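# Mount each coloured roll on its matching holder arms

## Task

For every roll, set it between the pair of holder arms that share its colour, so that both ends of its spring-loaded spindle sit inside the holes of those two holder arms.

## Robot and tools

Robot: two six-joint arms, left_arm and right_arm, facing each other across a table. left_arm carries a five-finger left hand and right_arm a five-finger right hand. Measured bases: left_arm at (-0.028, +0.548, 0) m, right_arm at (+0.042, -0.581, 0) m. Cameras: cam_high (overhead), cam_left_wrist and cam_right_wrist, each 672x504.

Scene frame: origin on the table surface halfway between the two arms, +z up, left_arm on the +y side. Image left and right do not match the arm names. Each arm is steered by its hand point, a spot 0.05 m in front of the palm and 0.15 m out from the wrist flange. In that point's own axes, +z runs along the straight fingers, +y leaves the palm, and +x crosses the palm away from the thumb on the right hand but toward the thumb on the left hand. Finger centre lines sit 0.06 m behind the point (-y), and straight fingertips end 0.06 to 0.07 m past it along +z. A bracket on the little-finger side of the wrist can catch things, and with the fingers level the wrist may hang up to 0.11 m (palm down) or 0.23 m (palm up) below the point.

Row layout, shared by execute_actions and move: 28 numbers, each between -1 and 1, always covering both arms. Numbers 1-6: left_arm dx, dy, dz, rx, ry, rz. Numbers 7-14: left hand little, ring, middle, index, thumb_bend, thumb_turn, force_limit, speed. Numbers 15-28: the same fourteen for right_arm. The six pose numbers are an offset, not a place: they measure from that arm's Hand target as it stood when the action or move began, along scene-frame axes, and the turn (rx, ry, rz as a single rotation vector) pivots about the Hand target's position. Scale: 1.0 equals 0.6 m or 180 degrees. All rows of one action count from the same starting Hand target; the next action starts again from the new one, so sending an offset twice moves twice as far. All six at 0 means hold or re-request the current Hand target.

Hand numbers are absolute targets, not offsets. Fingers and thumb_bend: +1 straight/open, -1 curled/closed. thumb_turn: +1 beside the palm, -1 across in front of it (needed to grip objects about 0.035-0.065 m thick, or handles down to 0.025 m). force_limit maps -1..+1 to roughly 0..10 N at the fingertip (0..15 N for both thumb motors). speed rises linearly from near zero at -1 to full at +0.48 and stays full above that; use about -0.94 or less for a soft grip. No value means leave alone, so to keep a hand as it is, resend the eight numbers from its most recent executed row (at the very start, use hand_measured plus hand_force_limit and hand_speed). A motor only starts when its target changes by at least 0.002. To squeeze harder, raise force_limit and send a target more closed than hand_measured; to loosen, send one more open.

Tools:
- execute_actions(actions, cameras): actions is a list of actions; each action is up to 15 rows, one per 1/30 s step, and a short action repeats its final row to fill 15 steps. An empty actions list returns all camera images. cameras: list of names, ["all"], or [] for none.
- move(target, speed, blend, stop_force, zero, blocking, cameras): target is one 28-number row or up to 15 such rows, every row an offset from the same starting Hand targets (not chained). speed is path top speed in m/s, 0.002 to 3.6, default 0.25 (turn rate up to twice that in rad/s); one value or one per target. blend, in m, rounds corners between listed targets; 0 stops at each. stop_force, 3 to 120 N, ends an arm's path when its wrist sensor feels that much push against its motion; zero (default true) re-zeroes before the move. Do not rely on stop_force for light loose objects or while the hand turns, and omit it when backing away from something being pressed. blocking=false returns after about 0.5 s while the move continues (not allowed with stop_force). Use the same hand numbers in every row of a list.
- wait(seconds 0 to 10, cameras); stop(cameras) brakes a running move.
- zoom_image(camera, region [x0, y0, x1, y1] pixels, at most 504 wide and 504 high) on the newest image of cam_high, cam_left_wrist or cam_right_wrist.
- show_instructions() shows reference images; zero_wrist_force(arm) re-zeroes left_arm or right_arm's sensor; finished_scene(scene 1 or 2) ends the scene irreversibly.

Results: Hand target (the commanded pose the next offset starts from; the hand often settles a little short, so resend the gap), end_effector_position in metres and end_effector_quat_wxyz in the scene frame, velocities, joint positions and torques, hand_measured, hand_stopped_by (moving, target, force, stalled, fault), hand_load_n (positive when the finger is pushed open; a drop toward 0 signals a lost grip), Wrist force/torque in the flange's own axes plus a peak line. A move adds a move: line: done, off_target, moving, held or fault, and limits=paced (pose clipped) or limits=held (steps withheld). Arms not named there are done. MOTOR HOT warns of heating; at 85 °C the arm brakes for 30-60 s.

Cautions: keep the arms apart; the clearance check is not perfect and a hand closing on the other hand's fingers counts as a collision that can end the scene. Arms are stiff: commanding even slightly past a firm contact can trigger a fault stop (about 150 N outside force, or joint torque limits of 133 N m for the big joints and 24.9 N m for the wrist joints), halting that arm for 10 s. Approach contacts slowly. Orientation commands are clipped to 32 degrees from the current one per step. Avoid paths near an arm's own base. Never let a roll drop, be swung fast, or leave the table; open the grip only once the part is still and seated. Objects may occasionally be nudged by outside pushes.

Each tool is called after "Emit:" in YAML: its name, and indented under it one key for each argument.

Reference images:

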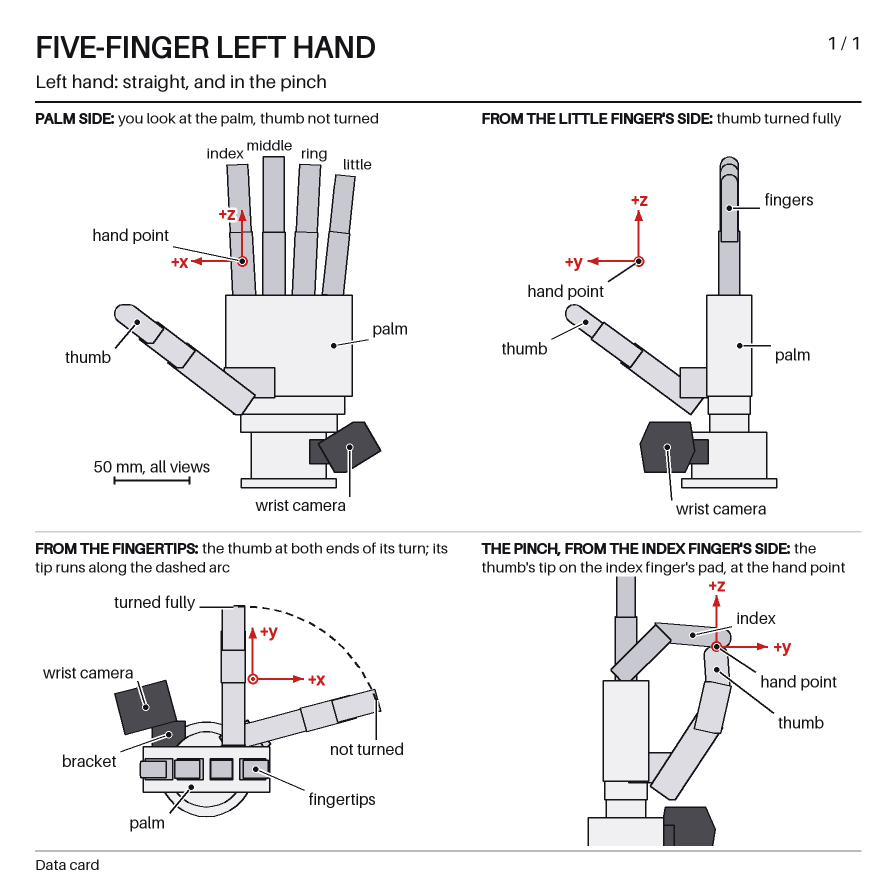

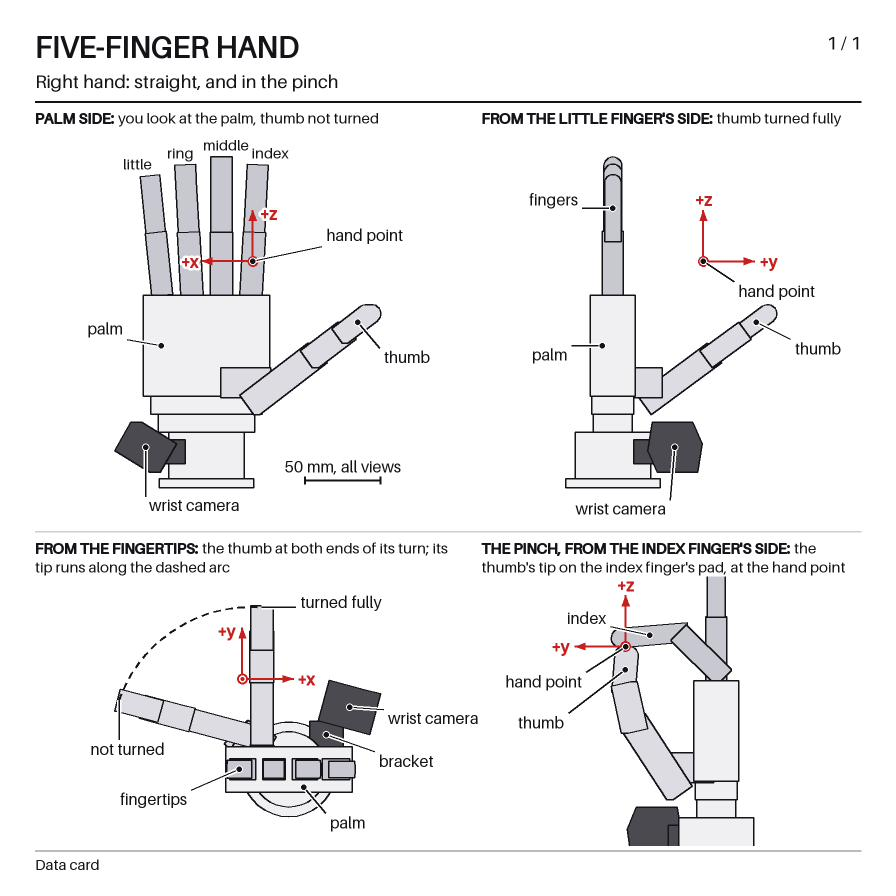

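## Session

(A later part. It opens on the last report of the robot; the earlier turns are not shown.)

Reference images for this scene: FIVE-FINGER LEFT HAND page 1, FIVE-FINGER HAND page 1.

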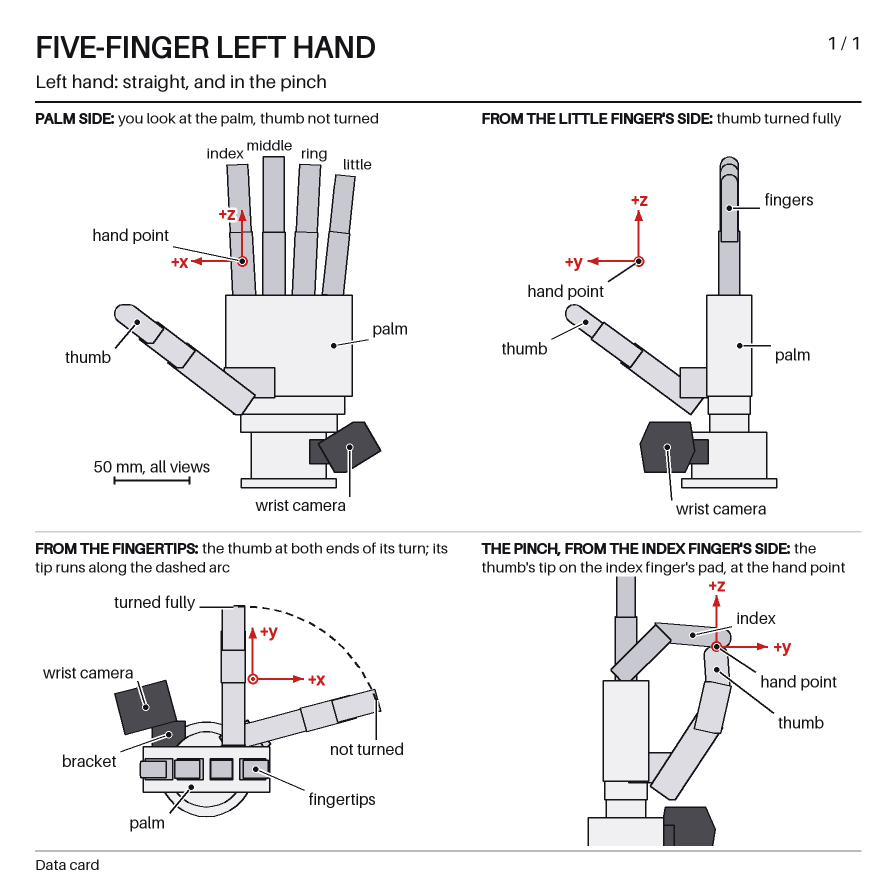

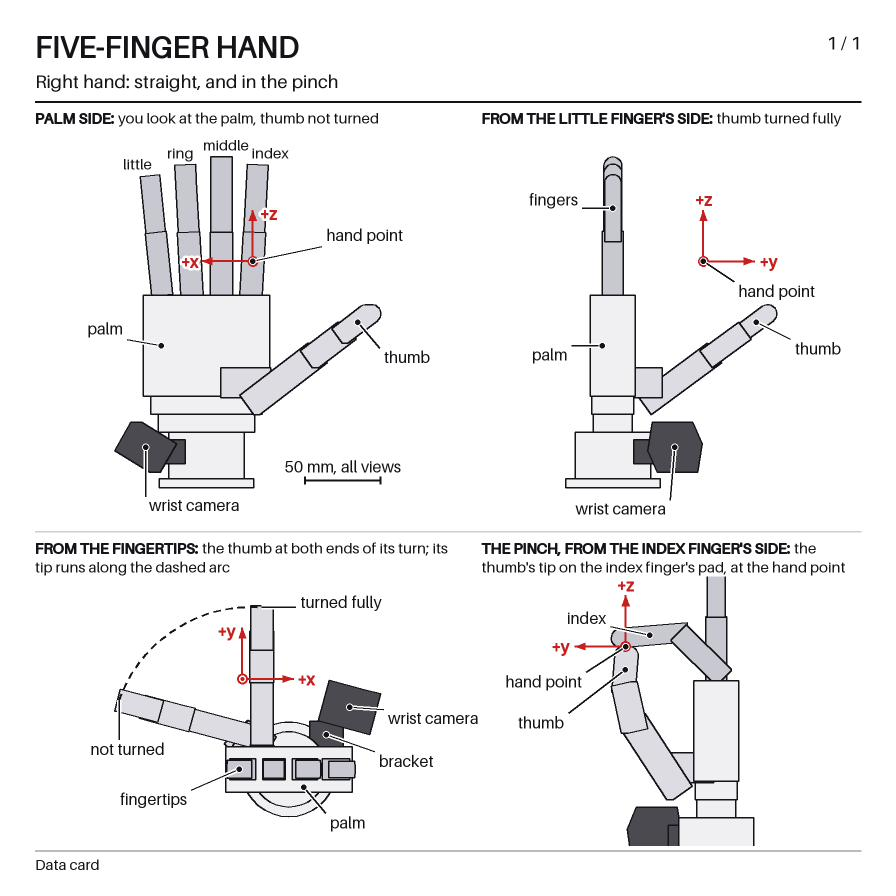

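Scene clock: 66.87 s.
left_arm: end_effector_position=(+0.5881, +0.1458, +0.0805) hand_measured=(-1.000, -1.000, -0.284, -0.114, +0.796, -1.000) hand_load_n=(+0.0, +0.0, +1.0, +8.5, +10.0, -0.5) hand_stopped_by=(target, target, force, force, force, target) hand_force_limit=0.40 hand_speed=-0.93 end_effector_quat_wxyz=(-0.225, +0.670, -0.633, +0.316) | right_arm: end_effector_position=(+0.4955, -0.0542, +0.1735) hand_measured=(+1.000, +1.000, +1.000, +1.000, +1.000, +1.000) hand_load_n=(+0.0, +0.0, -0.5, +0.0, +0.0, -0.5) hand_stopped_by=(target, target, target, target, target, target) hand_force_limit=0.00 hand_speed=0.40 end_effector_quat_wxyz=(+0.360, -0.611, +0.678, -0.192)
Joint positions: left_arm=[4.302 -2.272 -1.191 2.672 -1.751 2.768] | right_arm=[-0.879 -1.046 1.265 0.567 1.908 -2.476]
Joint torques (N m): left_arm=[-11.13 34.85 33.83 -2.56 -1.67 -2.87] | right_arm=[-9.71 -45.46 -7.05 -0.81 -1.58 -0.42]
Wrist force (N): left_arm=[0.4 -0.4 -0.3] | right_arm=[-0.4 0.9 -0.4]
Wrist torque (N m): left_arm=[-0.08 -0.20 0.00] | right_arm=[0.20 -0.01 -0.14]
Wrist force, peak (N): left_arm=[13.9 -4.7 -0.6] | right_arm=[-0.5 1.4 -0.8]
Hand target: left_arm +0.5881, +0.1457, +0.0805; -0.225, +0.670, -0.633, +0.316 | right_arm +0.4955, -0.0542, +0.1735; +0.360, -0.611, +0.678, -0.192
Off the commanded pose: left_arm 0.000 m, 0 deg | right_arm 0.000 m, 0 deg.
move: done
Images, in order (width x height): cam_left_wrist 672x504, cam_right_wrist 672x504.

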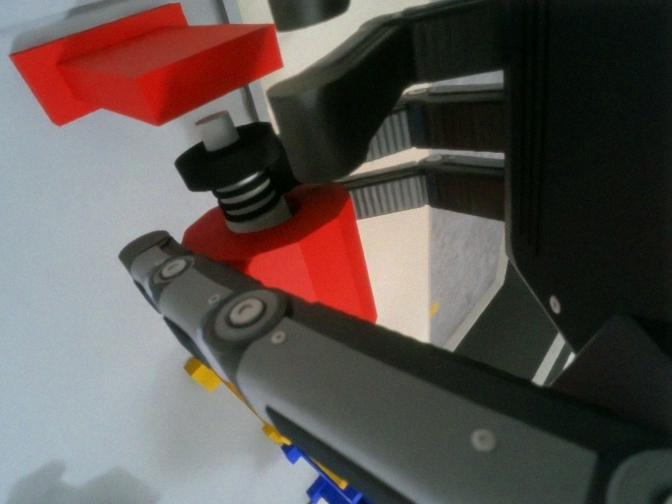

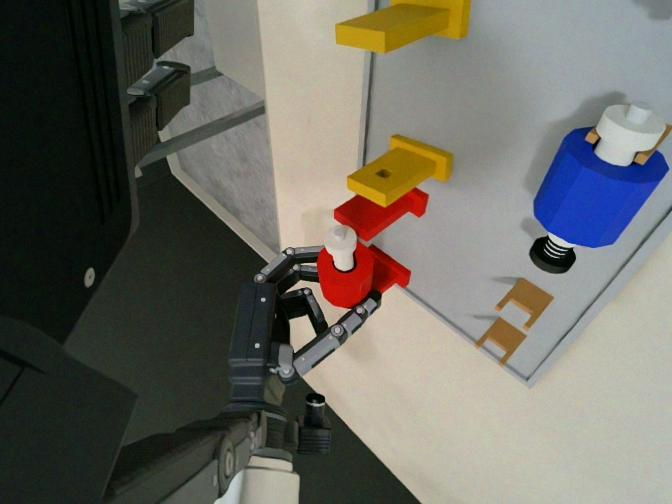

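Emit:
move:
  target:
    - [0,0,0.0233,0,0,0,-1,-1,-0.56,-0.5,-0.3,-1,0.4,-0.93,0,0,0,0,0,0,1,1,1,1,1,1,0,0.4]
    - [0,-0.015,0.0233,0,0,0,-1,-1,-0.56,-0.5,-0.3,-1,0.4,-0.93,0,0,0,0,0,0,1,1,1,1,1,1,0,0.4]
  speed: 0.05
  cameras: ["cam_left_wrist","cam_right_wrist"]

Emit:
move:
  target: [0,0,-0.0333,0,0,0,-1,-1,-0.56,-0.5,-0.3,-1,0.4,-0.93,0,0,0,0,0,0,1,1,1,1,1,1,0,0.4]
  speed: 0.02
  stop_force: 3
  cameras: ["cam_left_wrist","cam_right_wrist"]

Emit:
zoom_image:
  camera: "cam_right_wrist"
  region: [270, 160, 450, 330]

Scene clock: 69.73 s.
left_arm: end_effector_position=(+0.5881, +0.1367, +0.0944) hand_measured=(-1.000, -1.000, -0.284, -0.114, +0.796, -1.000) hand_load_n=(+0.0, +0.0, +1.0, +8.5, +10.0, -0.5) hand_stopped_by=(target, target, force, force, force, target) hand_force_limit=0.40 hand_speed=-0.93 end_effector_quat_wxyz=(-0.225, +0.670, -0.633, +0.316) | right_arm: end_effector_position=(+0.4955, -0.0542, +0.1735) hand_measured=(+1.000, +1.000, +1.000, +1.000, +1.000, +1.000) hand_load_n=(+0.0, +0.0, +0.0, +0.0, +0.0, +0.0) hand_stopped_by=(target, target, target, target, target, target) hand_force_limit=0.00 hand_speed=0.40 end_effector_quat_wxyz=(+0.360, -0.611, +0.678, -0.192)
Joint positions: left_arm=[4.288 -2.275 -1.149 2.631 -1.761 2.758] | right_arm=[-0.879 -1.046 1.265 0.567 1.908 -2.476]
Joint torques (N m): left_arm=[-11.27 36.29 33.76 -2.44 -1.6 -2.61] | right_arm=[-9.54 -47 -6.1 -1.09 -1.35 -0.57]
Wrist force (N): left_arm=[0.5 -0.6 -0.3] | right_arm=[-0.2 1.0 -0.6]
Wrist torque (N m): left_arm=[-0.10 -0.21 0.01] | right_arm=[0.24 -0.04 -0.13]
Wrist force, peak (N): left_arm=[0.5 -0.8 -0.7] | right_arm=[-0.2 1.4 -0.8]
Hand target: left_arm +0.5881, +0.1367, +0.0944; -0.225, +0.670, -0.633, +0.316 | right_arm +0.4955, -0.0542, +0.1735; +0.360, -0.611, +0.678, -0.192
Off the commanded pose: left_arm 0.000 m, 0 deg | right_arm 0.000 m, 0 deg.
move: done
Images, in order (width x height): cam_left_wrist 672x504, cam_right_wrist 672x504.

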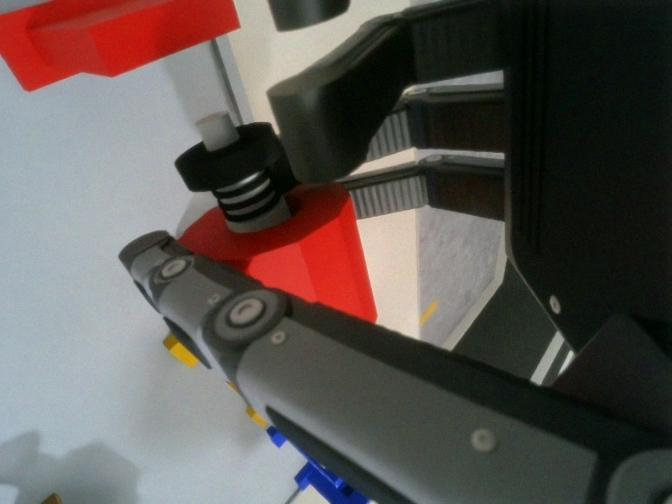

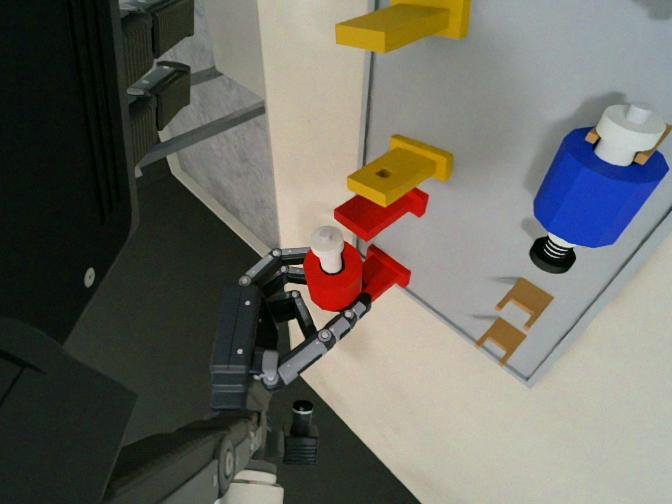

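Scene clock: 71.67 s.
left_arm: end_effector_position=(+0.5881, +0.1367, +0.0745) hand_measured=(-1.000, -1.000, -0.284, -0.114, +0.796, -1.000) hand_load_n=(+0.0, +0.0, +1.0, +8.5, +10.0, -0.5) hand_stopped_by=(target, target, force, force, force, target) hand_force_limit=0.40 hand_speed=-0.93 end_effector_quat_wxyz=(-0.225, +0.670, -0.633, +0.316) | right_arm: end_effector_position=(+0.4955, -0.0542, +0.1735) hand_measured=(+1.000, +1.000, +1.000, +1.000, +1.000, +1.000) hand_load_n=(+0.0, +0.0, +0.0, +0.0, +0.0, +0.0) hand_stopped_by=(target, target, target, target, target, target) hand_force_limit=0.00 hand_speed=0.40 end_effector_quat_wxyz=(+0.360, -0.611, +0.678, -0.192)
Joint positions: left_arm=[4.288 -2.29 -1.176 2.673 -1.761 2.758] | right_arm=[-0.879 -1.046 1.265 0.567 1.908 -2.476]
Joint torques (N m): left_arm=[-10.92 35.05 5.97 0.9 -1.29 -2.4] | right_arm=[-9.59 -45.59 -7.14 -1.01 -1.4 -0.48]
Wrist force (N): left_arm=[0.4 -0.7 -0.2] | right_arm=[-0.2 1.0 -0.8]
Wrist torque (N m): left_arm=[-0.15 -0.19 0.01] | right_arm=[0.24 -0.04 -0.13]
Wrist force, peak (N): left_arm=[0.4 -0.9 -0.6] | right_arm=[-0.6 1.4 -0.6]
Hand target: left_arm +0.5881, +0.1367, +0.0745; -0.225, +0.670, -0.633, +0.316 | right_arm +0.4955, -0.0542, +0.1735; +0.360, -0.611, +0.678, -0.192
Off the commanded pose: left_arm 0.000 m, 0 deg | right_arm 0.000 m, 0 deg.
move: done
Images, in order (width x height): cam_left_wrist 672x504, cam_right_wrist 672x504.

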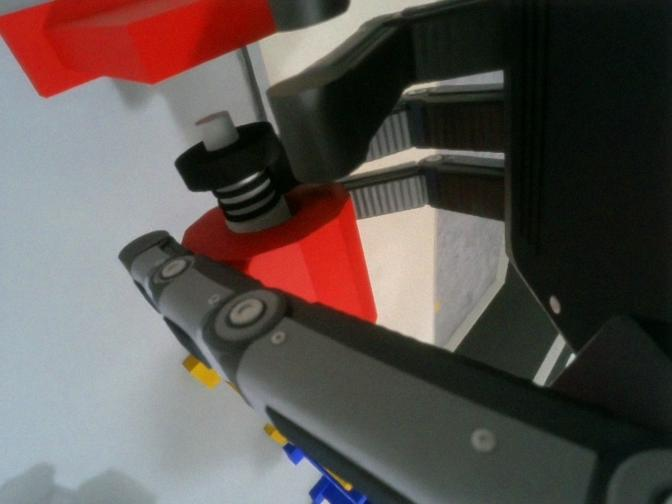

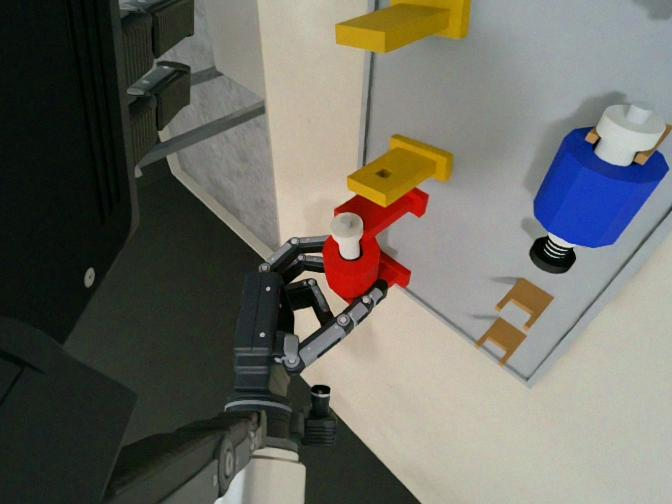

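Scaled by 2.800 from the camera's 672x504 image, which has a finer 960x720 frame.

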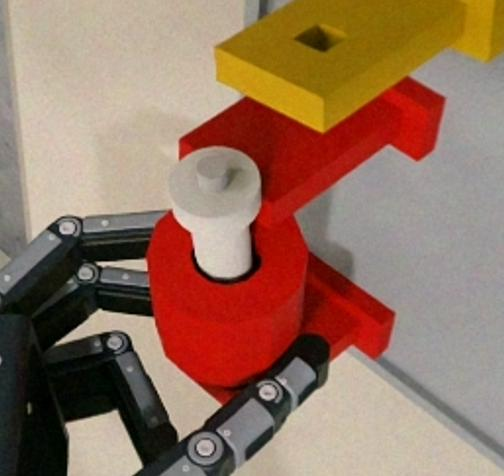

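Emit:
move:
  target:
    - [0,0,0.03,0,0,0,-1,-1,-0.56,-0.5,-0.3,-1,0.4,-0.93,0,0,0,0,0,0,1,1,1,1,1,1,0,0.4]
    - [0,-0.015,0.03,0,0,0,-1,-1,-0.56,-0.5,-0.3,-1,0.4,-0.93,0,0,0,0,0,0,1,1,1,1,1,1,0,0.4]
  speed: 0.05
  cameras: ["cam_high","cam_right_wrist"]

Emit:
zoom_image:
  camera: "cam_right_wrist"
  region: [270, 160, 450, 330]

Emit:
zoom_image:
  camera: "cam_high"
  region: [330, 340, 450, 440]

Scene clock: 74.80 s.
left_arm: end_effector_position=(+0.5881, +0.1278, +0.0925) hand_measured=(-1.000, -1.000, -0.284, -0.114, +0.796, -1.000) hand_load_n=(+0.0, +0.0, +1.0, +8.5, +10.5, -0.5) hand_stopped_by=(target, target, force, force, force, target) hand_force_limit=0.40 hand_speed=-0.93 end_effector_quat_wxyz=(-0.225, +0.670, -0.633, +0.316) | right_arm: end_effector_position=(+0.4955, -0.0542, +0.1735) hand_measured=(+1.000, +1.000, +1.000, +1.000, +1.000, +1.000) hand_load_n=(+0.0, +0.0, +0.0, +0.0, -0.5, -0.5) hand_stopped_by=(target, target, target, target, target, target) hand_force_limit=0.00 hand_speed=0.40 end_effector_quat_wxyz=(+0.360, -0.611, +0.678, -0.192)
Joint positions: left_arm=[4.273 -2.29 -1.128 2.623 -1.771 2.748] | right_arm=[-0.879 -1.046 1.265 0.567 1.908 -2.476]
Joint torques (N m): left_arm=[-11.4 33.93 33.06 -2.76 -1.79 -2.54] | right_arm=[-11.15 -46.17 -5.92 -1.04 -1.31 -0.11]
Wrist force (N): left_arm=[0.4 -0.7 -0.2] | right_arm=[-0.3 1.1 -0.5]
Wrist torque (N m): left_arm=[-0.13 -0.19 0.02] | right_arm=[0.23 -0.04 -0.13]
Wrist force, peak (N): left_arm=[0.2 -0.9 -0.7] | right_arm=[-0.5 1.5 -0.7]
Hand target: left_arm +0.5881, +0.1277, +0.0925; -0.225, +0.670, -0.633, +0.316 | right_arm +0.4955, -0.0542, +0.1735; +0.360, -0.611, +0.678, -0.192
Off the commanded pose: left_arm 0.000 m, 0 deg | right_arm 0.000 m, 0 deg.
move: done
Images, in order (width x height): cam_high 672x504, cam_right_wrist 672x504.

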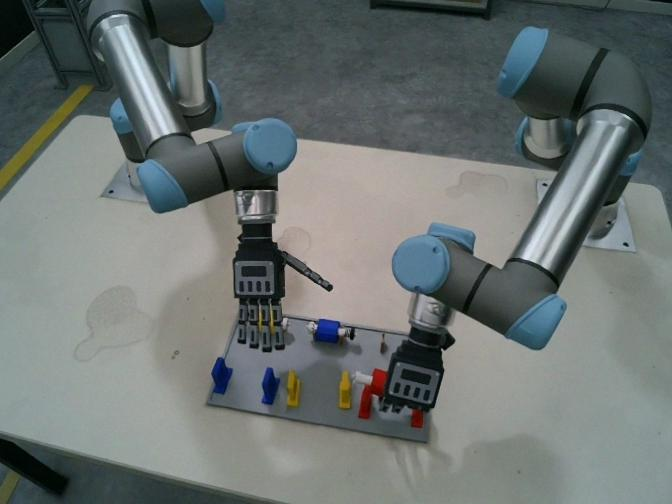

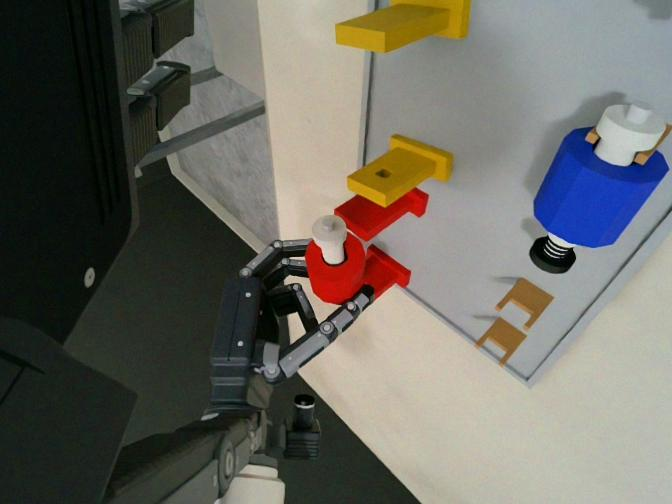

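Scaled by 2.800 from the camera's 672x504 image, which has a finer 960x720 frame.

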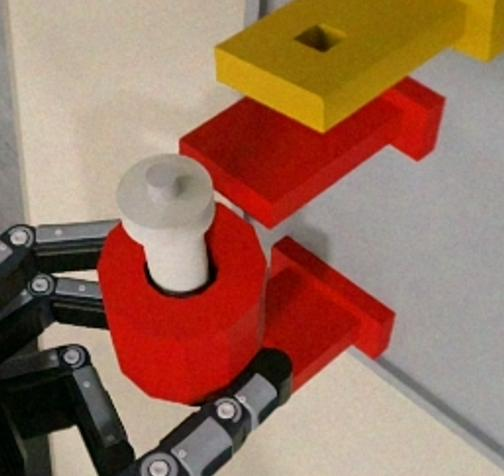

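Scaled by 4.200 from the camera's 672x504 image, which has a finer 960x720 frame.

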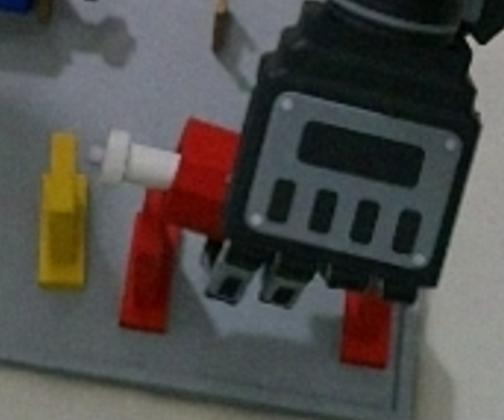

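Emit:
move:
  target:
    - [0,0.0167,0,0,0,0,-1,-1,-0.56,-0.5,-0.3,-1,0.4,-0.93,0,0,0,0,0,0,1,1,1,1,1,1,0,0.4]
    - [0,0.0167,-0.03,0,0,0,-1,-1,-0.56,-0.5,-0.3,-1,0.4,-0.93,0,0,0,0,0,0,1,1,1,1,1,1,0,0.4]
  speed: 0.05

Emit:
move:
  target: [0,0,-0.02,0,0,0,-1,-1,-0.56,-0.5,-0.3,-1,0.4,-0.93,0,0,0,0,0,0,1,1,1,1,1,1,0,0.4]
  speed: 0.02
  stop_force: 5
  cameras: ["cam_high","cam_right_wrist","cam_left_wrist"]

Emit:
zoom_image:
  camera: "cam_right_wrist"
  region: [270, 160, 450, 330]

Emit:
zoom_image:
  camera: "cam_high"
  region: [330, 340, 450, 440]

Scene clock: 77.83 s.
left_arm: end_effector_position=(+0.5881, +0.1377, +0.0746) hand_measured=(-1.000, -1.000, -0.284, -0.114, +0.796, -1.000) hand_load_n=(+0.0, +0.0, +1.0, +8.5, +10.0, -0.5) hand_stopped_by=(target, target, force, force, force, target) hand_force_limit=0.40 hand_speed=-0.93 end_effector_quat_wxyz=(-0.225, +0.670, -0.633, +0.316) | right_arm: end_effector_position=(+0.4955, -0.0542, +0.1735) hand_measured=(+1.000, +1.000, +1.000, +1.000, +1.000, +1.000) hand_load_n=(+0.0, +0.0, +0.0, +0.0, +0.0, +0.0) hand_stopped_by=(target, target, target, target, target, target) hand_force_limit=0.00 hand_speed=0.40 end_effector_quat_wxyz=(+0.360, -0.611, +0.678, -0.192)
Joint positions: left_arm=[4.289 -2.288 -1.178 2.674 -1.76 2.759] | right_arm=[-0.879 -1.046 1.265 0.567 1.908 -2.476]
Joint torques (N m): left_arm=[11.86 34.28 5.62 1.12 0.91 2.49] | right_arm=[-9.36 -45.44 -6.37 -1.13 -1.61 -0.57]
Wrist force (N): left_arm=[0.4 -0.6 -0.2] | right_arm=[-0.1 1.3 -0.5]
Wrist torque (N m): left_arm=[-0.12 -0.20 -0.14] | right_arm=[0.27 -0.06 -0.12]
Wrist force, peak (N): left_arm=[0.5 -1.0 -0.7] | right_arm=[-0.7 1.4 -0.5]
Hand target: left_arm +0.5881, +0.1377, +0.0745; -0.225, +0.670, -0.633, +0.316 | right_arm +0.4955, -0.0542, +0.1735; +0.360, -0.611, +0.678, -0.192
Off the commanded pose: left_arm 0.000 m, 0 deg | right_arm 0.000 m, 0 deg.
move: done

Scene clock: 79.40 s.
left_arm: end_effector_position=(+0.5881, +0.1377, +0.0625) hand_measured=(-1.000, -1.000, -0.284, -0.114, +0.796, -1.000) hand_load_n=(+0.0, +0.5, +2.5, +4.5, +7.5, +0.0) hand_stopped_by=(target, target, force, force, force, target) hand_force_limit=0.40 hand_speed=-0.93 end_effector_quat_wxyz=(-0.225, +0.670, -0.633, +0.316) | right_arm: end_effector_position=(+0.4955, -0.0542, +0.1735) hand_measured=(+1.000, +1.000, +1.000, +1.000, +1.000, +1.000) hand_load_n=(+0.0, +0.0, +0.0, +0.0, -0.5, -0.5) hand_stopped_by=(target, target, target, target, target, target) hand_force_limit=0.00 hand_speed=0.40 end_effector_quat_wxyz=(+0.360, -0.611, +0.678, -0.192)
Joint positions: left_arm=[4.289 -2.299 -1.193 2.699 -1.76 2.759] | right_arm=[-0.879 -1.046 1.265 0.567 1.908 -2.476]
Joint torques (N m): left_arm=[11.5 32.56 4.79 0.63 -0.31 2.46] | right_arm=[-9.9 -45.62 -6.87 -0.67 -1.2 -0.22]
Wrist force (N): left_arm=[2.3 -2.1 -2.2] | right_arm=[-0.2 1.3 -0.7]
Wrist torque (N m): left_arm=[-0.21 -0.13 -0.22] | right_arm=[0.28 -0.03 -0.13]
Wrist force, peak (N): left_arm=[2.7 -2.1 -2.3] | right_arm=[-0.6 1.3 -0.5]
Hand target: left_arm +0.5881, +0.1377, +0.0625; -0.225, +0.670, -0.633, +0.316 | right_arm +0.4955, -0.0542, +0.1735; +0.360, -0.611, +0.678, -0.192
Off the commanded pose: left_arm 0.000 m, 0 deg | right_arm 0.000 m, 0 deg.
move: done

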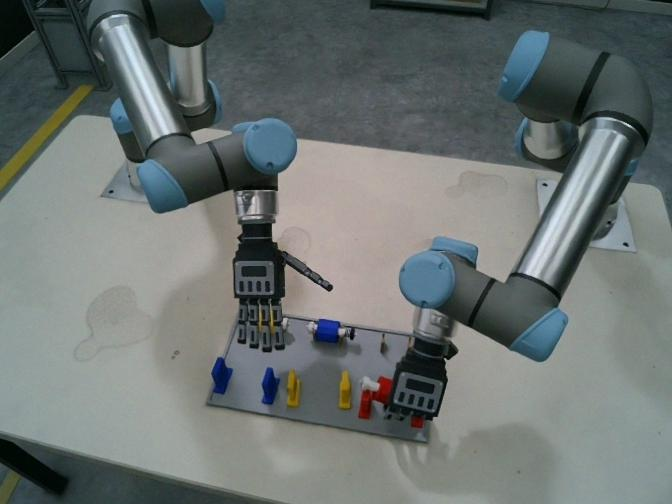

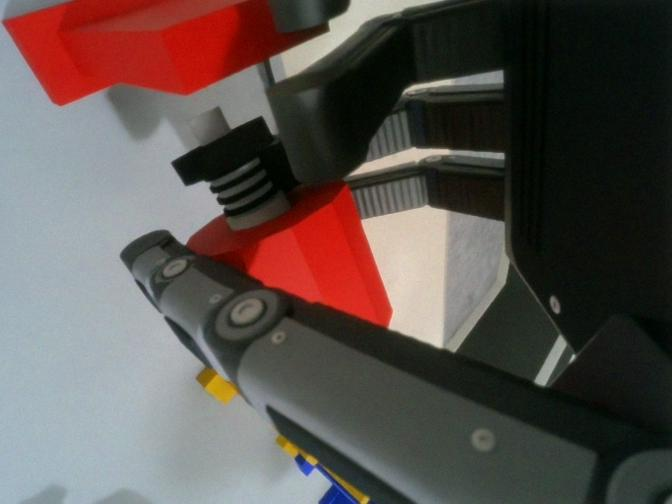

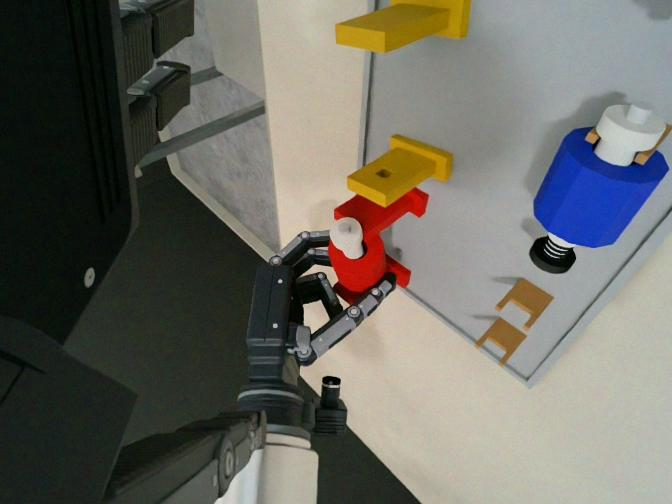

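Scaled by 2.800 from the camera's 672x504 image, which has a finer 960x720 frame.

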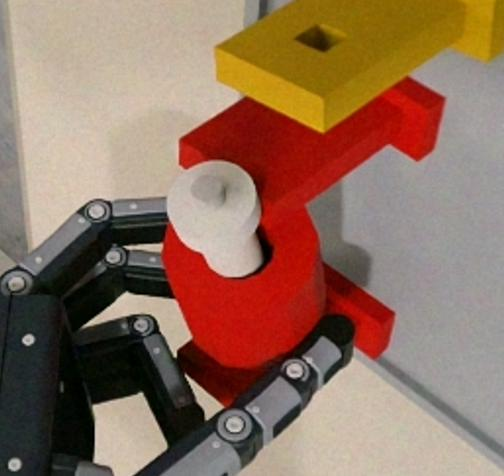

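Scaled by 4.200 from the camera's 672x504 image, which has a finer 960x720 frame.

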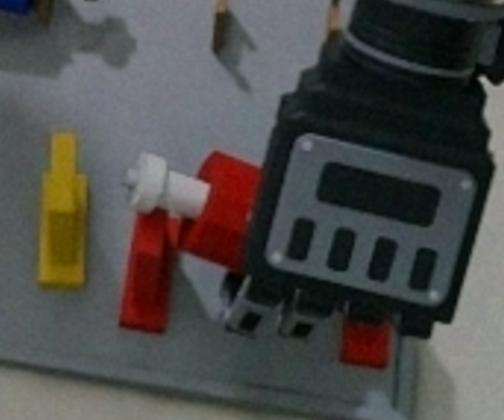

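Emit:
move:
  target: [0,0,0.0133,0,0,0,-1,-1,-0.56,-0.5,-0.3,-1,0.4,-0.93,0,0,0,0,0,0,1,1,1,1,1,1,0,0.4]
  speed: 0.04
  cameras: ["cam_high","cam_right_wrist","cam_left_wrist"]

Emit:
zoom_image:
  camera: "cam_right_wrist"
  region: [270, 160, 450, 330]

Emit:
zoom_image:
  camera: "cam_high"
  region: [330, 340, 450, 440]

Emit:
zoom_image:
  camera: "cam_left_wrist"
  region: [0, 0, 400, 300]

Scene clock: 80.60 s.
left_arm: end_effector_position=(+0.5881, +0.1377, +0.0703) hand_measured=(-1.000, -1.000, -0.284, -0.114, +0.796, -1.000) hand_load_n=(+0.0, +0.0, +0.5, +6.0, +6.0, -0.5) hand_stopped_by=(target, target, force, force, force, target) hand_force_limit=0.40 hand_speed=-0.93 end_effector_quat_wxyz=(-0.225, +0.670, -0.633, +0.316) | right_arm: end_effector_position=(+0.4955, -0.0542, +0.1735) hand_measured=(+1.000, +1.000, +1.000, +1.000, +1.000, +1.000) hand_load_n=(+0.0, +0.0, +0.0, +0.0, +0.0, +0.0) hand_stopped_by=(target, target, target, target, target, target) hand_force_limit=0.00 hand_speed=0.40 end_effector_quat_wxyz=(+0.360, -0.611, +0.678, -0.192)
Joint positions: left_arm=[4.289 -2.292 -1.183 2.683 -1.76 2.759] | right_arm=[-0.879 -1.046 1.265 0.567 1.908 -2.476]
Joint torques (N m): left_arm=[11.37 56.98 32.8 -2.64 -1.41 2.42] | right_arm=[-9.39 -46.53 -5.77 -0.84 -1.14 -0.31]
Wrist force (N): left_arm=[0.4 -0.5 -0.2] | right_arm=[-0.2 1.3 -0.8]
Wrist torque (N m): left_arm=[-0.11 -0.20 -0.15] | right_arm=[0.28 -0.03 -0.13]
Wrist force, peak (N): left_arm=[2.8 -2.1 -2.0] | right_arm=[-0.3 1.4 -0.7]
Hand target: left_arm +0.5881, +0.1377, +0.0704; -0.225, +0.670, -0.633, +0.316 | right_arm +0.4955, -0.0542, +0.1735; +0.360, -0.611, +0.678, -0.192
Off the commanded pose: left_arm 0.000 m, 0 deg | right_arm 0.000 m, 0 deg.
move: done

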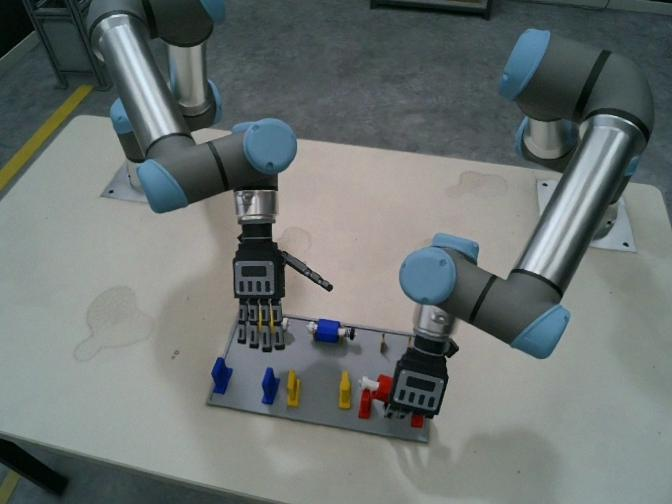

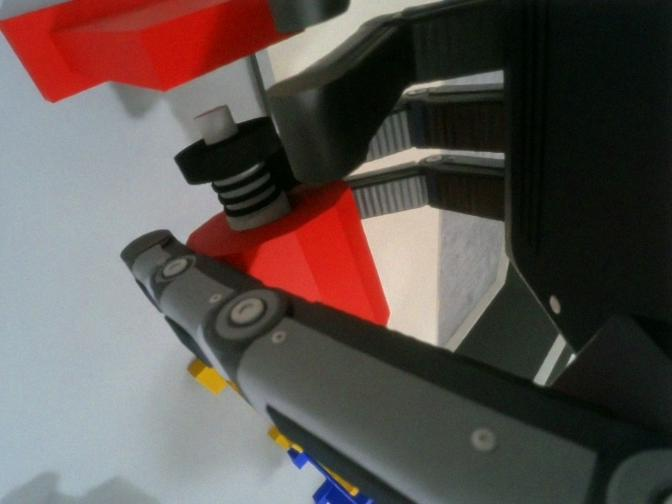

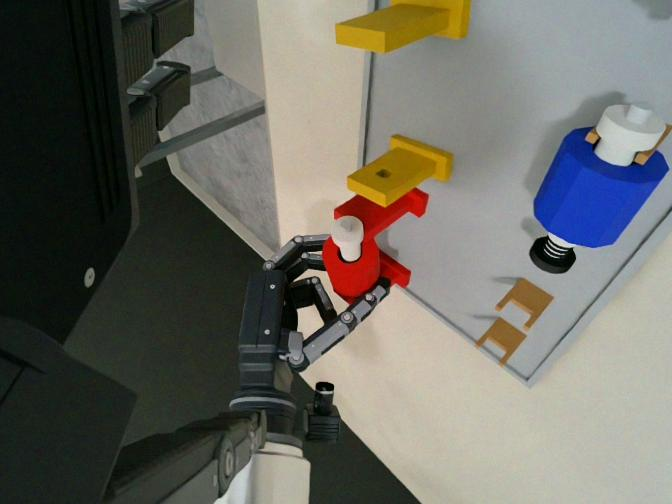

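Scaled by 2.800 from the camera's 672x504 image, which has a finer 960x720 frame.

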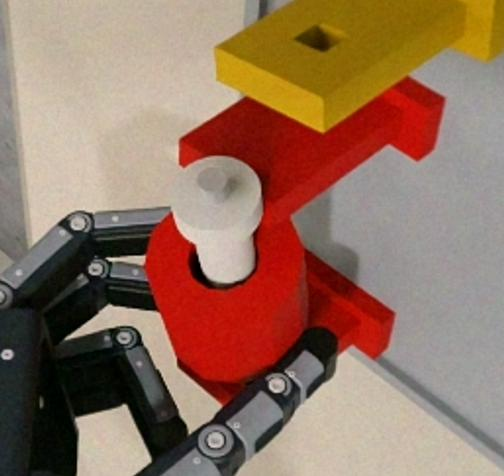

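Scaled by 4.200 from the camera's 672x504 image, which has a finer 960x720 frame.

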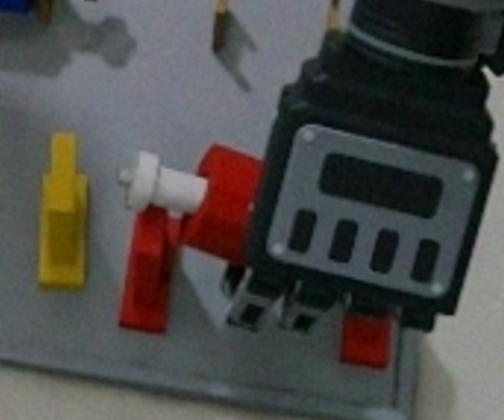

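Scaled by 1.260 from the camera's 672x504 image, which has a finer 960x720 frame.

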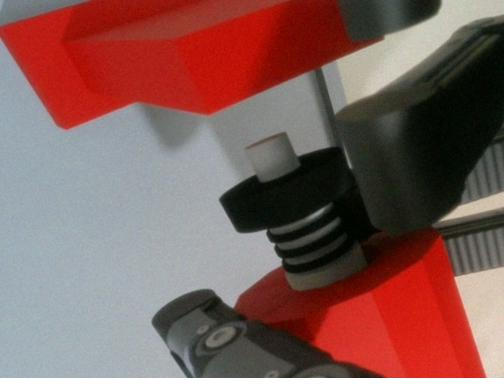

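Emit:
move:
  target:
    - [0,0,0.1,0,0,0,-1,-1,-0.56,-0.5,-0.3,-1,0.4,-0.93,0,0,0,0,0,0,1,1,1,1,1,1,0,0.4]
    - [-0.19,0.2533,0.1,0.0722,0,0,-1,-1,-0.56,-0.5,-0.3,-1,0.4,-0.93,0,0,0,0,0,0,1,1,1,1,1,1,0,0.4]
    - [-0.19,0.2533,-0.04,0.0722,0,0,-1,-1,-0.56,-0.5,-0.3,-1,0.4,-0.93,0,0,0,0,0,0,1,1,1,1,1,1,0,0.4]
  speed: 0.2
  blend: [0.02,0.02,0]
  cameras: ["cam_high","cam_left_wrist"]

Emit:
move:
  target: [0,0,-0.04,0,0,0,-1,-1,-0.56,-0.5,-0.3,-1,0.4,-0.93,0,0,0,0,0,0,1,1,1,1,1,1,0,0.4]
  speed: 0.03
  stop_force: 3
  cameras: ["cam_high","cam_left_wrist"]

Emit:
zoom_image:
  camera: "cam_high"
  region: [380, 250, 520, 390]

Scene clock: 84.37 s.
left_arm: end_effector_position=(+0.4741, +0.2897, +0.0465) hand_measured=(-1.000, -1.000, -0.284, -0.114, +0.796, -1.000) hand_load_n=(+0.0, +0.0, +0.5, +6.0, +6.0, +0.0) hand_stopped_by=(target, target, force, force, force, target) hand_force_limit=0.40 hand_speed=-0.93 end_effector_quat_wxyz=(-0.300, +0.641, -0.664, +0.242) | right_arm: end_effector_position=(+0.4955, -0.0542, +0.1735) hand_measured=(+1.000, +1.000, +1.000, +1.000, +1.000, +1.000) hand_load_n=(+0.0, +0.0, +0.0, +0.0, +0.0, +0.0) hand_stopped_by=(target, target, target, target, target, target) hand_force_limit=0.00 hand_speed=0.40 end_effector_quat_wxyz=(+0.360, -0.611, +0.678, -0.192)
Joint positions: left_arm=[4.405 -1.978 -1.749 2.911 -1.834 2.996] | right_arm=[-0.879 -1.046 1.265 0.567 1.908 -2.476]
Joint torques (N m): left_arm=[11.67 22.24 4.82 1.09 0.97 2.43] | right_arm=[-11.67 -46.73 -6.27 -0.88 -1.16 -0.47]
Wrist force (N): left_arm=[-0.4 -0.1 0.5] | right_arm=[-0.4 1.3 -0.6]
Wrist torque (N m): left_arm=[-0.08 -0.08 -0.22] | right_arm=[0.27 -0.01 -0.14]
Wrist force, peak (N): left_arm=[1.2 -1.6 -0.7] | right_arm=[-0.5 1.5 -0.5]
Hand target: left_arm +0.4741, +0.2897, +0.0464; -0.300, +0.641, -0.664, +0.242 | right_arm +0.4955, -0.0542, +0.1735; +0.360, -0.611, +0.678, -0.192
Off the commanded pose: left_arm 0.000 m, 0 deg | right_arm 0.000 m, 0 deg.
move: done
Images, in order (width x height): cam_high 672x504, cam_left_wrist 672x504.

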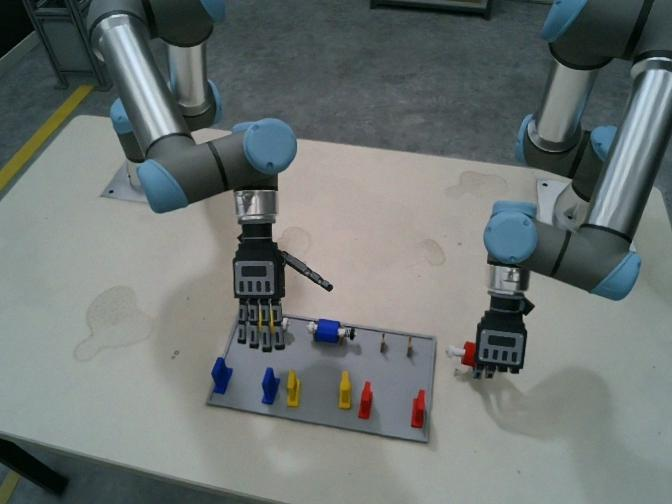

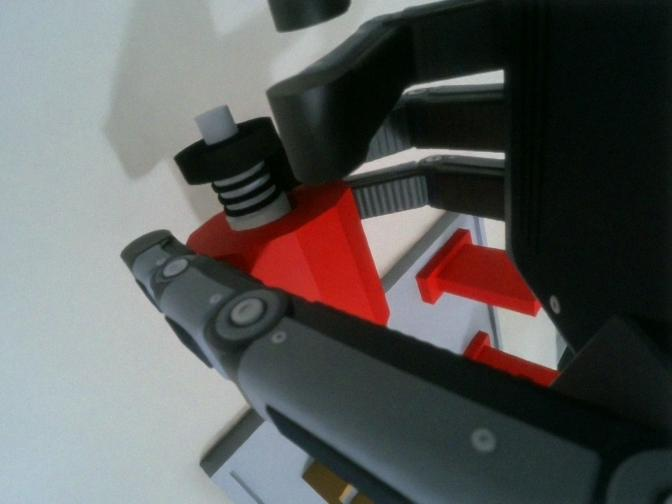

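Scene clock: 86.17 s.
left_arm: end_effector_position=(+0.4741, +0.2897, +0.0224) hand_measured=(-1.000, -1.000, -0.284, -0.114, +0.796, -1.000) hand_load_n=(+0.0, +0.0, +0.5, +5.5, +6.5, +0.0) hand_stopped_by=(target, target, force, force, force, target) hand_force_limit=0.40 hand_speed=-0.93 end_effector_quat_wxyz=(-0.300, +0.641, -0.664, +0.242) | right_arm: end_effector_position=(+0.4955, -0.0542, +0.1735) hand_measured=(+1.000, +1.000, +1.000, +1.000, +1.000, +1.000) hand_load_n=(+0.0, +0.0, +0.0, -0.5, +0.0, +0.0) hand_stopped_by=(target, target, target, target, target, target) hand_force_limit=0.00 hand_speed=0.40 end_effector_quat_wxyz=(+0.360, -0.611, +0.678, -0.192)
Joint positions: left_arm=[4.405 -2.011 -1.773 2.968 -1.834 2.996] | right_arm=[-0.879 -1.046 1.265 0.567 1.908 -2.476]
Joint torques (N m): left_arm=[11.43 21.79 3.3 0.89 0.93 2.29] | right_arm=[-9.17 -46.49 -5.96 -1.05 -1.07 -0.37]
Wrist force (N): left_arm=[0.0 -0.2 0.3] | right_arm=[-0.1 1.1 -0.6]
Wrist torque (N m): left_arm=[-0.06 -0.13 -0.20] | right_arm=[0.23 -0.05 -0.12]
Wrist force, peak (N): left_arm=[0.0 -0.1 0.5] | right_arm=[-0.5 1.3 -0.9]
Hand target: left_arm +0.4741, +0.2897, +0.0224; -0.300, +0.641, -0.664, +0.242 | right_arm +0.4955, -0.0542, +0.1735; +0.360, -0.611, +0.678, -0.192
Off the commanded pose: left_arm 0.000 m, 0 deg | right_arm 0.000 m, 0 deg.
move: done
Images, in order (width x height): cam_high 672x504, cam_left_wrist 672x504.

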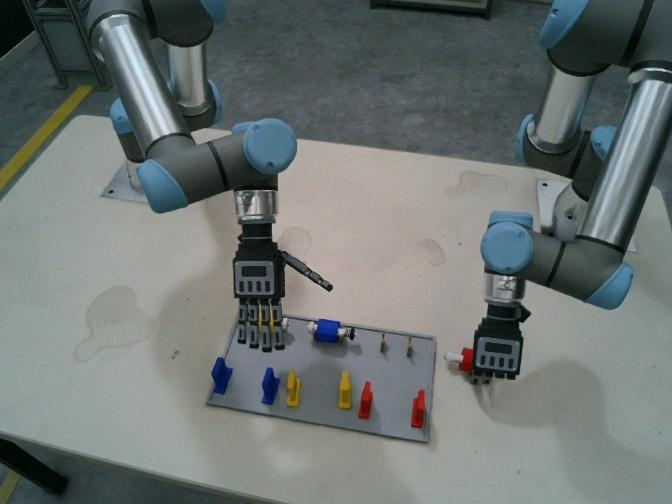

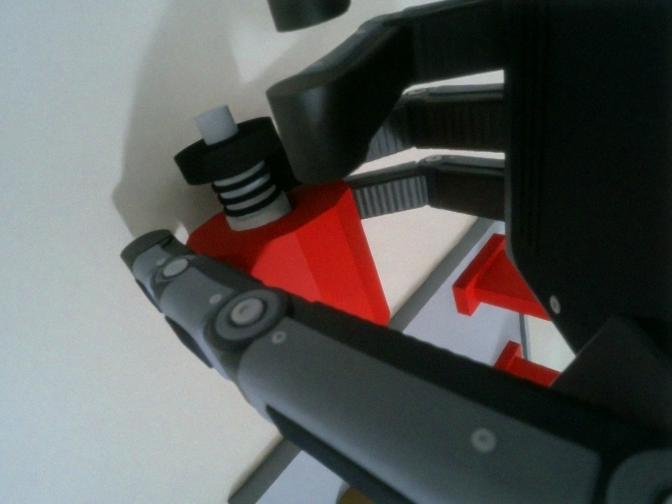

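Scaled by 3.600 from the camera's 672x504 image, which has a finer 960x720 frame.

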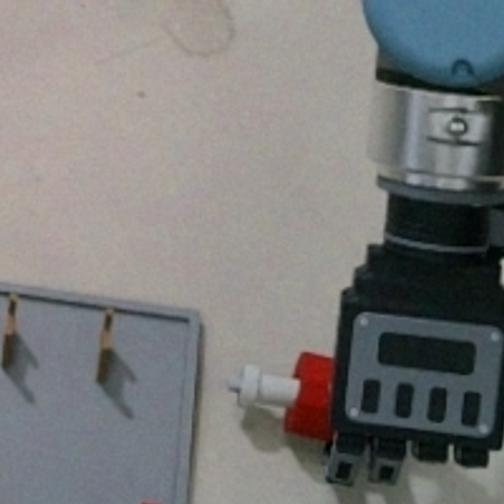

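Emit:
move:
  target: [0,0,-0.025,0,0,0,-1,-1,-0.56,-0.5,-0.3,-1,0.4,-0.93,0,0,0,0,0,0,1,1,1,1,1,1,0,0.4]
  speed: 0.02
  stop_force: 3
  cameras: ["cam_high","cam_left_wrist"]

Emit:
zoom_image:
  camera: "cam_high"
  region: [380, 250, 520, 390]

Scene clock: 87.90 s.
left_arm: end_effector_position=(+0.4741, +0.2897, +0.0175) hand_measured=(-1.000, -1.000, -0.284, -0.114, +0.792, -1.000) hand_load_n=(+0.0, +0.0, +0.0, -1.0, +0.0, +0.0) hand_stopped_by=(target, target, force, force, force, target) hand_force_limit=0.40 hand_speed=-0.93 end_effector_quat_wxyz=(-0.300, +0.641, -0.664, +0.242) | right_arm: end_effector_position=(+0.4955, -0.0542, +0.1735) hand_measured=(+1.000, +1.000, +1.000, +1.000, +1.000, +1.000) hand_load_n=(+0.0, +0.0, +0.0, +0.0, +0.0, +0.0) hand_stopped_by=(target, target, target, target, target, target) hand_force_limit=0.00 hand_speed=0.40 end_effector_quat_wxyz=(+0.360, -0.611, +0.678, -0.192)
Joint positions: left_arm=[4.405 -2.018 -1.777 2.98 -1.834 2.996] | right_arm=[-0.879 -1.046 1.265 0.567 1.908 -2.476]
Joint torques (N m): left_arm=[6.98 42.57 28.67 -2.66 0.71 2.09] | right_arm=[-9.11 -47.43 -6.07 -0.88 -1.33 -0.34]
Wrist force (N): left_arm=[-0.2 -2.7 -1.5] | right_arm=[-0.1 1.0 -0.5]
Wrist torque (N m): left_arm=[-0.05 -0.11 -0.22] | right_arm=[0.23 -0.05 -0.13]
Wrist force, peak (N): left_arm=[-1.2 -12.8 -7.5] | right_arm=[-0.4 1.2 -1.0]
Hand target: left_arm +0.4741, +0.2897, +0.0175; -0.300, +0.641, -0.664, +0.242 (not the last commanded pose) | right_arm +0.4955, -0.0542, +0.1735; +0.360, -0.611, +0.678, -0.192
Off the commanded pose: left_arm 0.010 m, 0 deg | right_arm 0.000 m, 0 deg.
move: contact (left_arm)
Images, in order (width x height): cam_high 672x504, cam_left_wrist 672x504.

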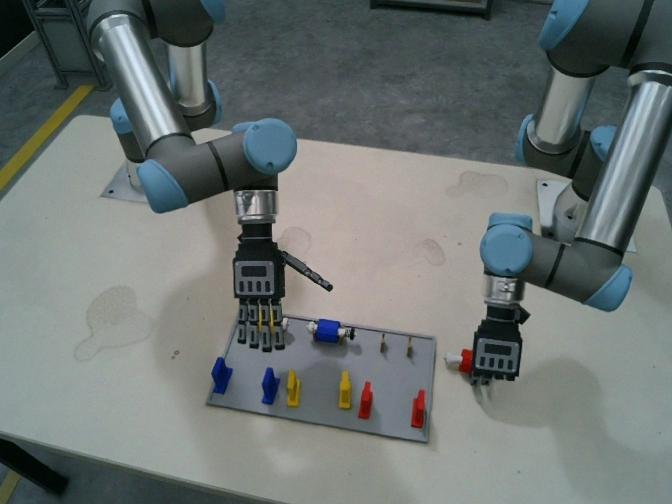

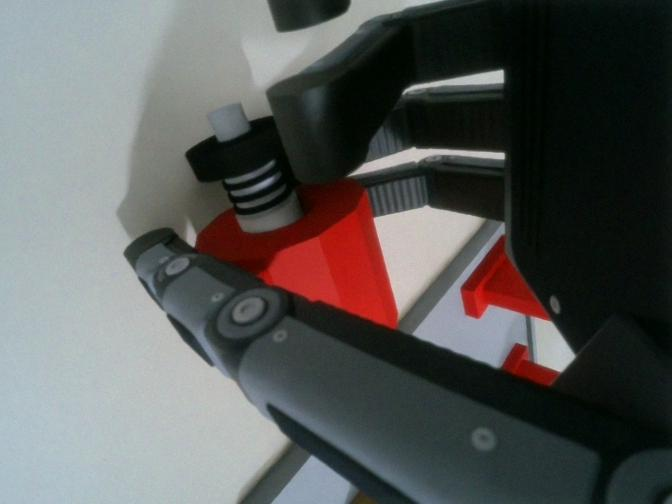

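Scaled by 3.600 from the camera's 672x504 image, which has a finer 960x720 frame.

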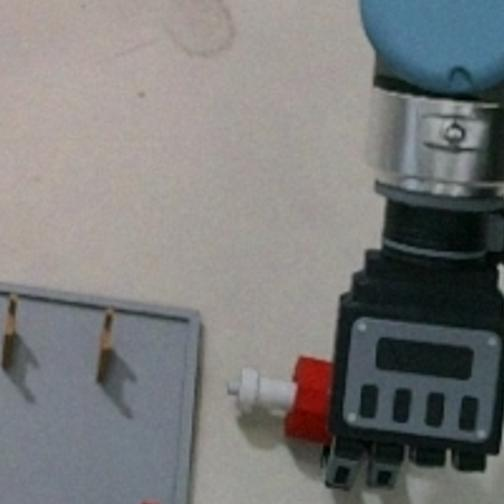

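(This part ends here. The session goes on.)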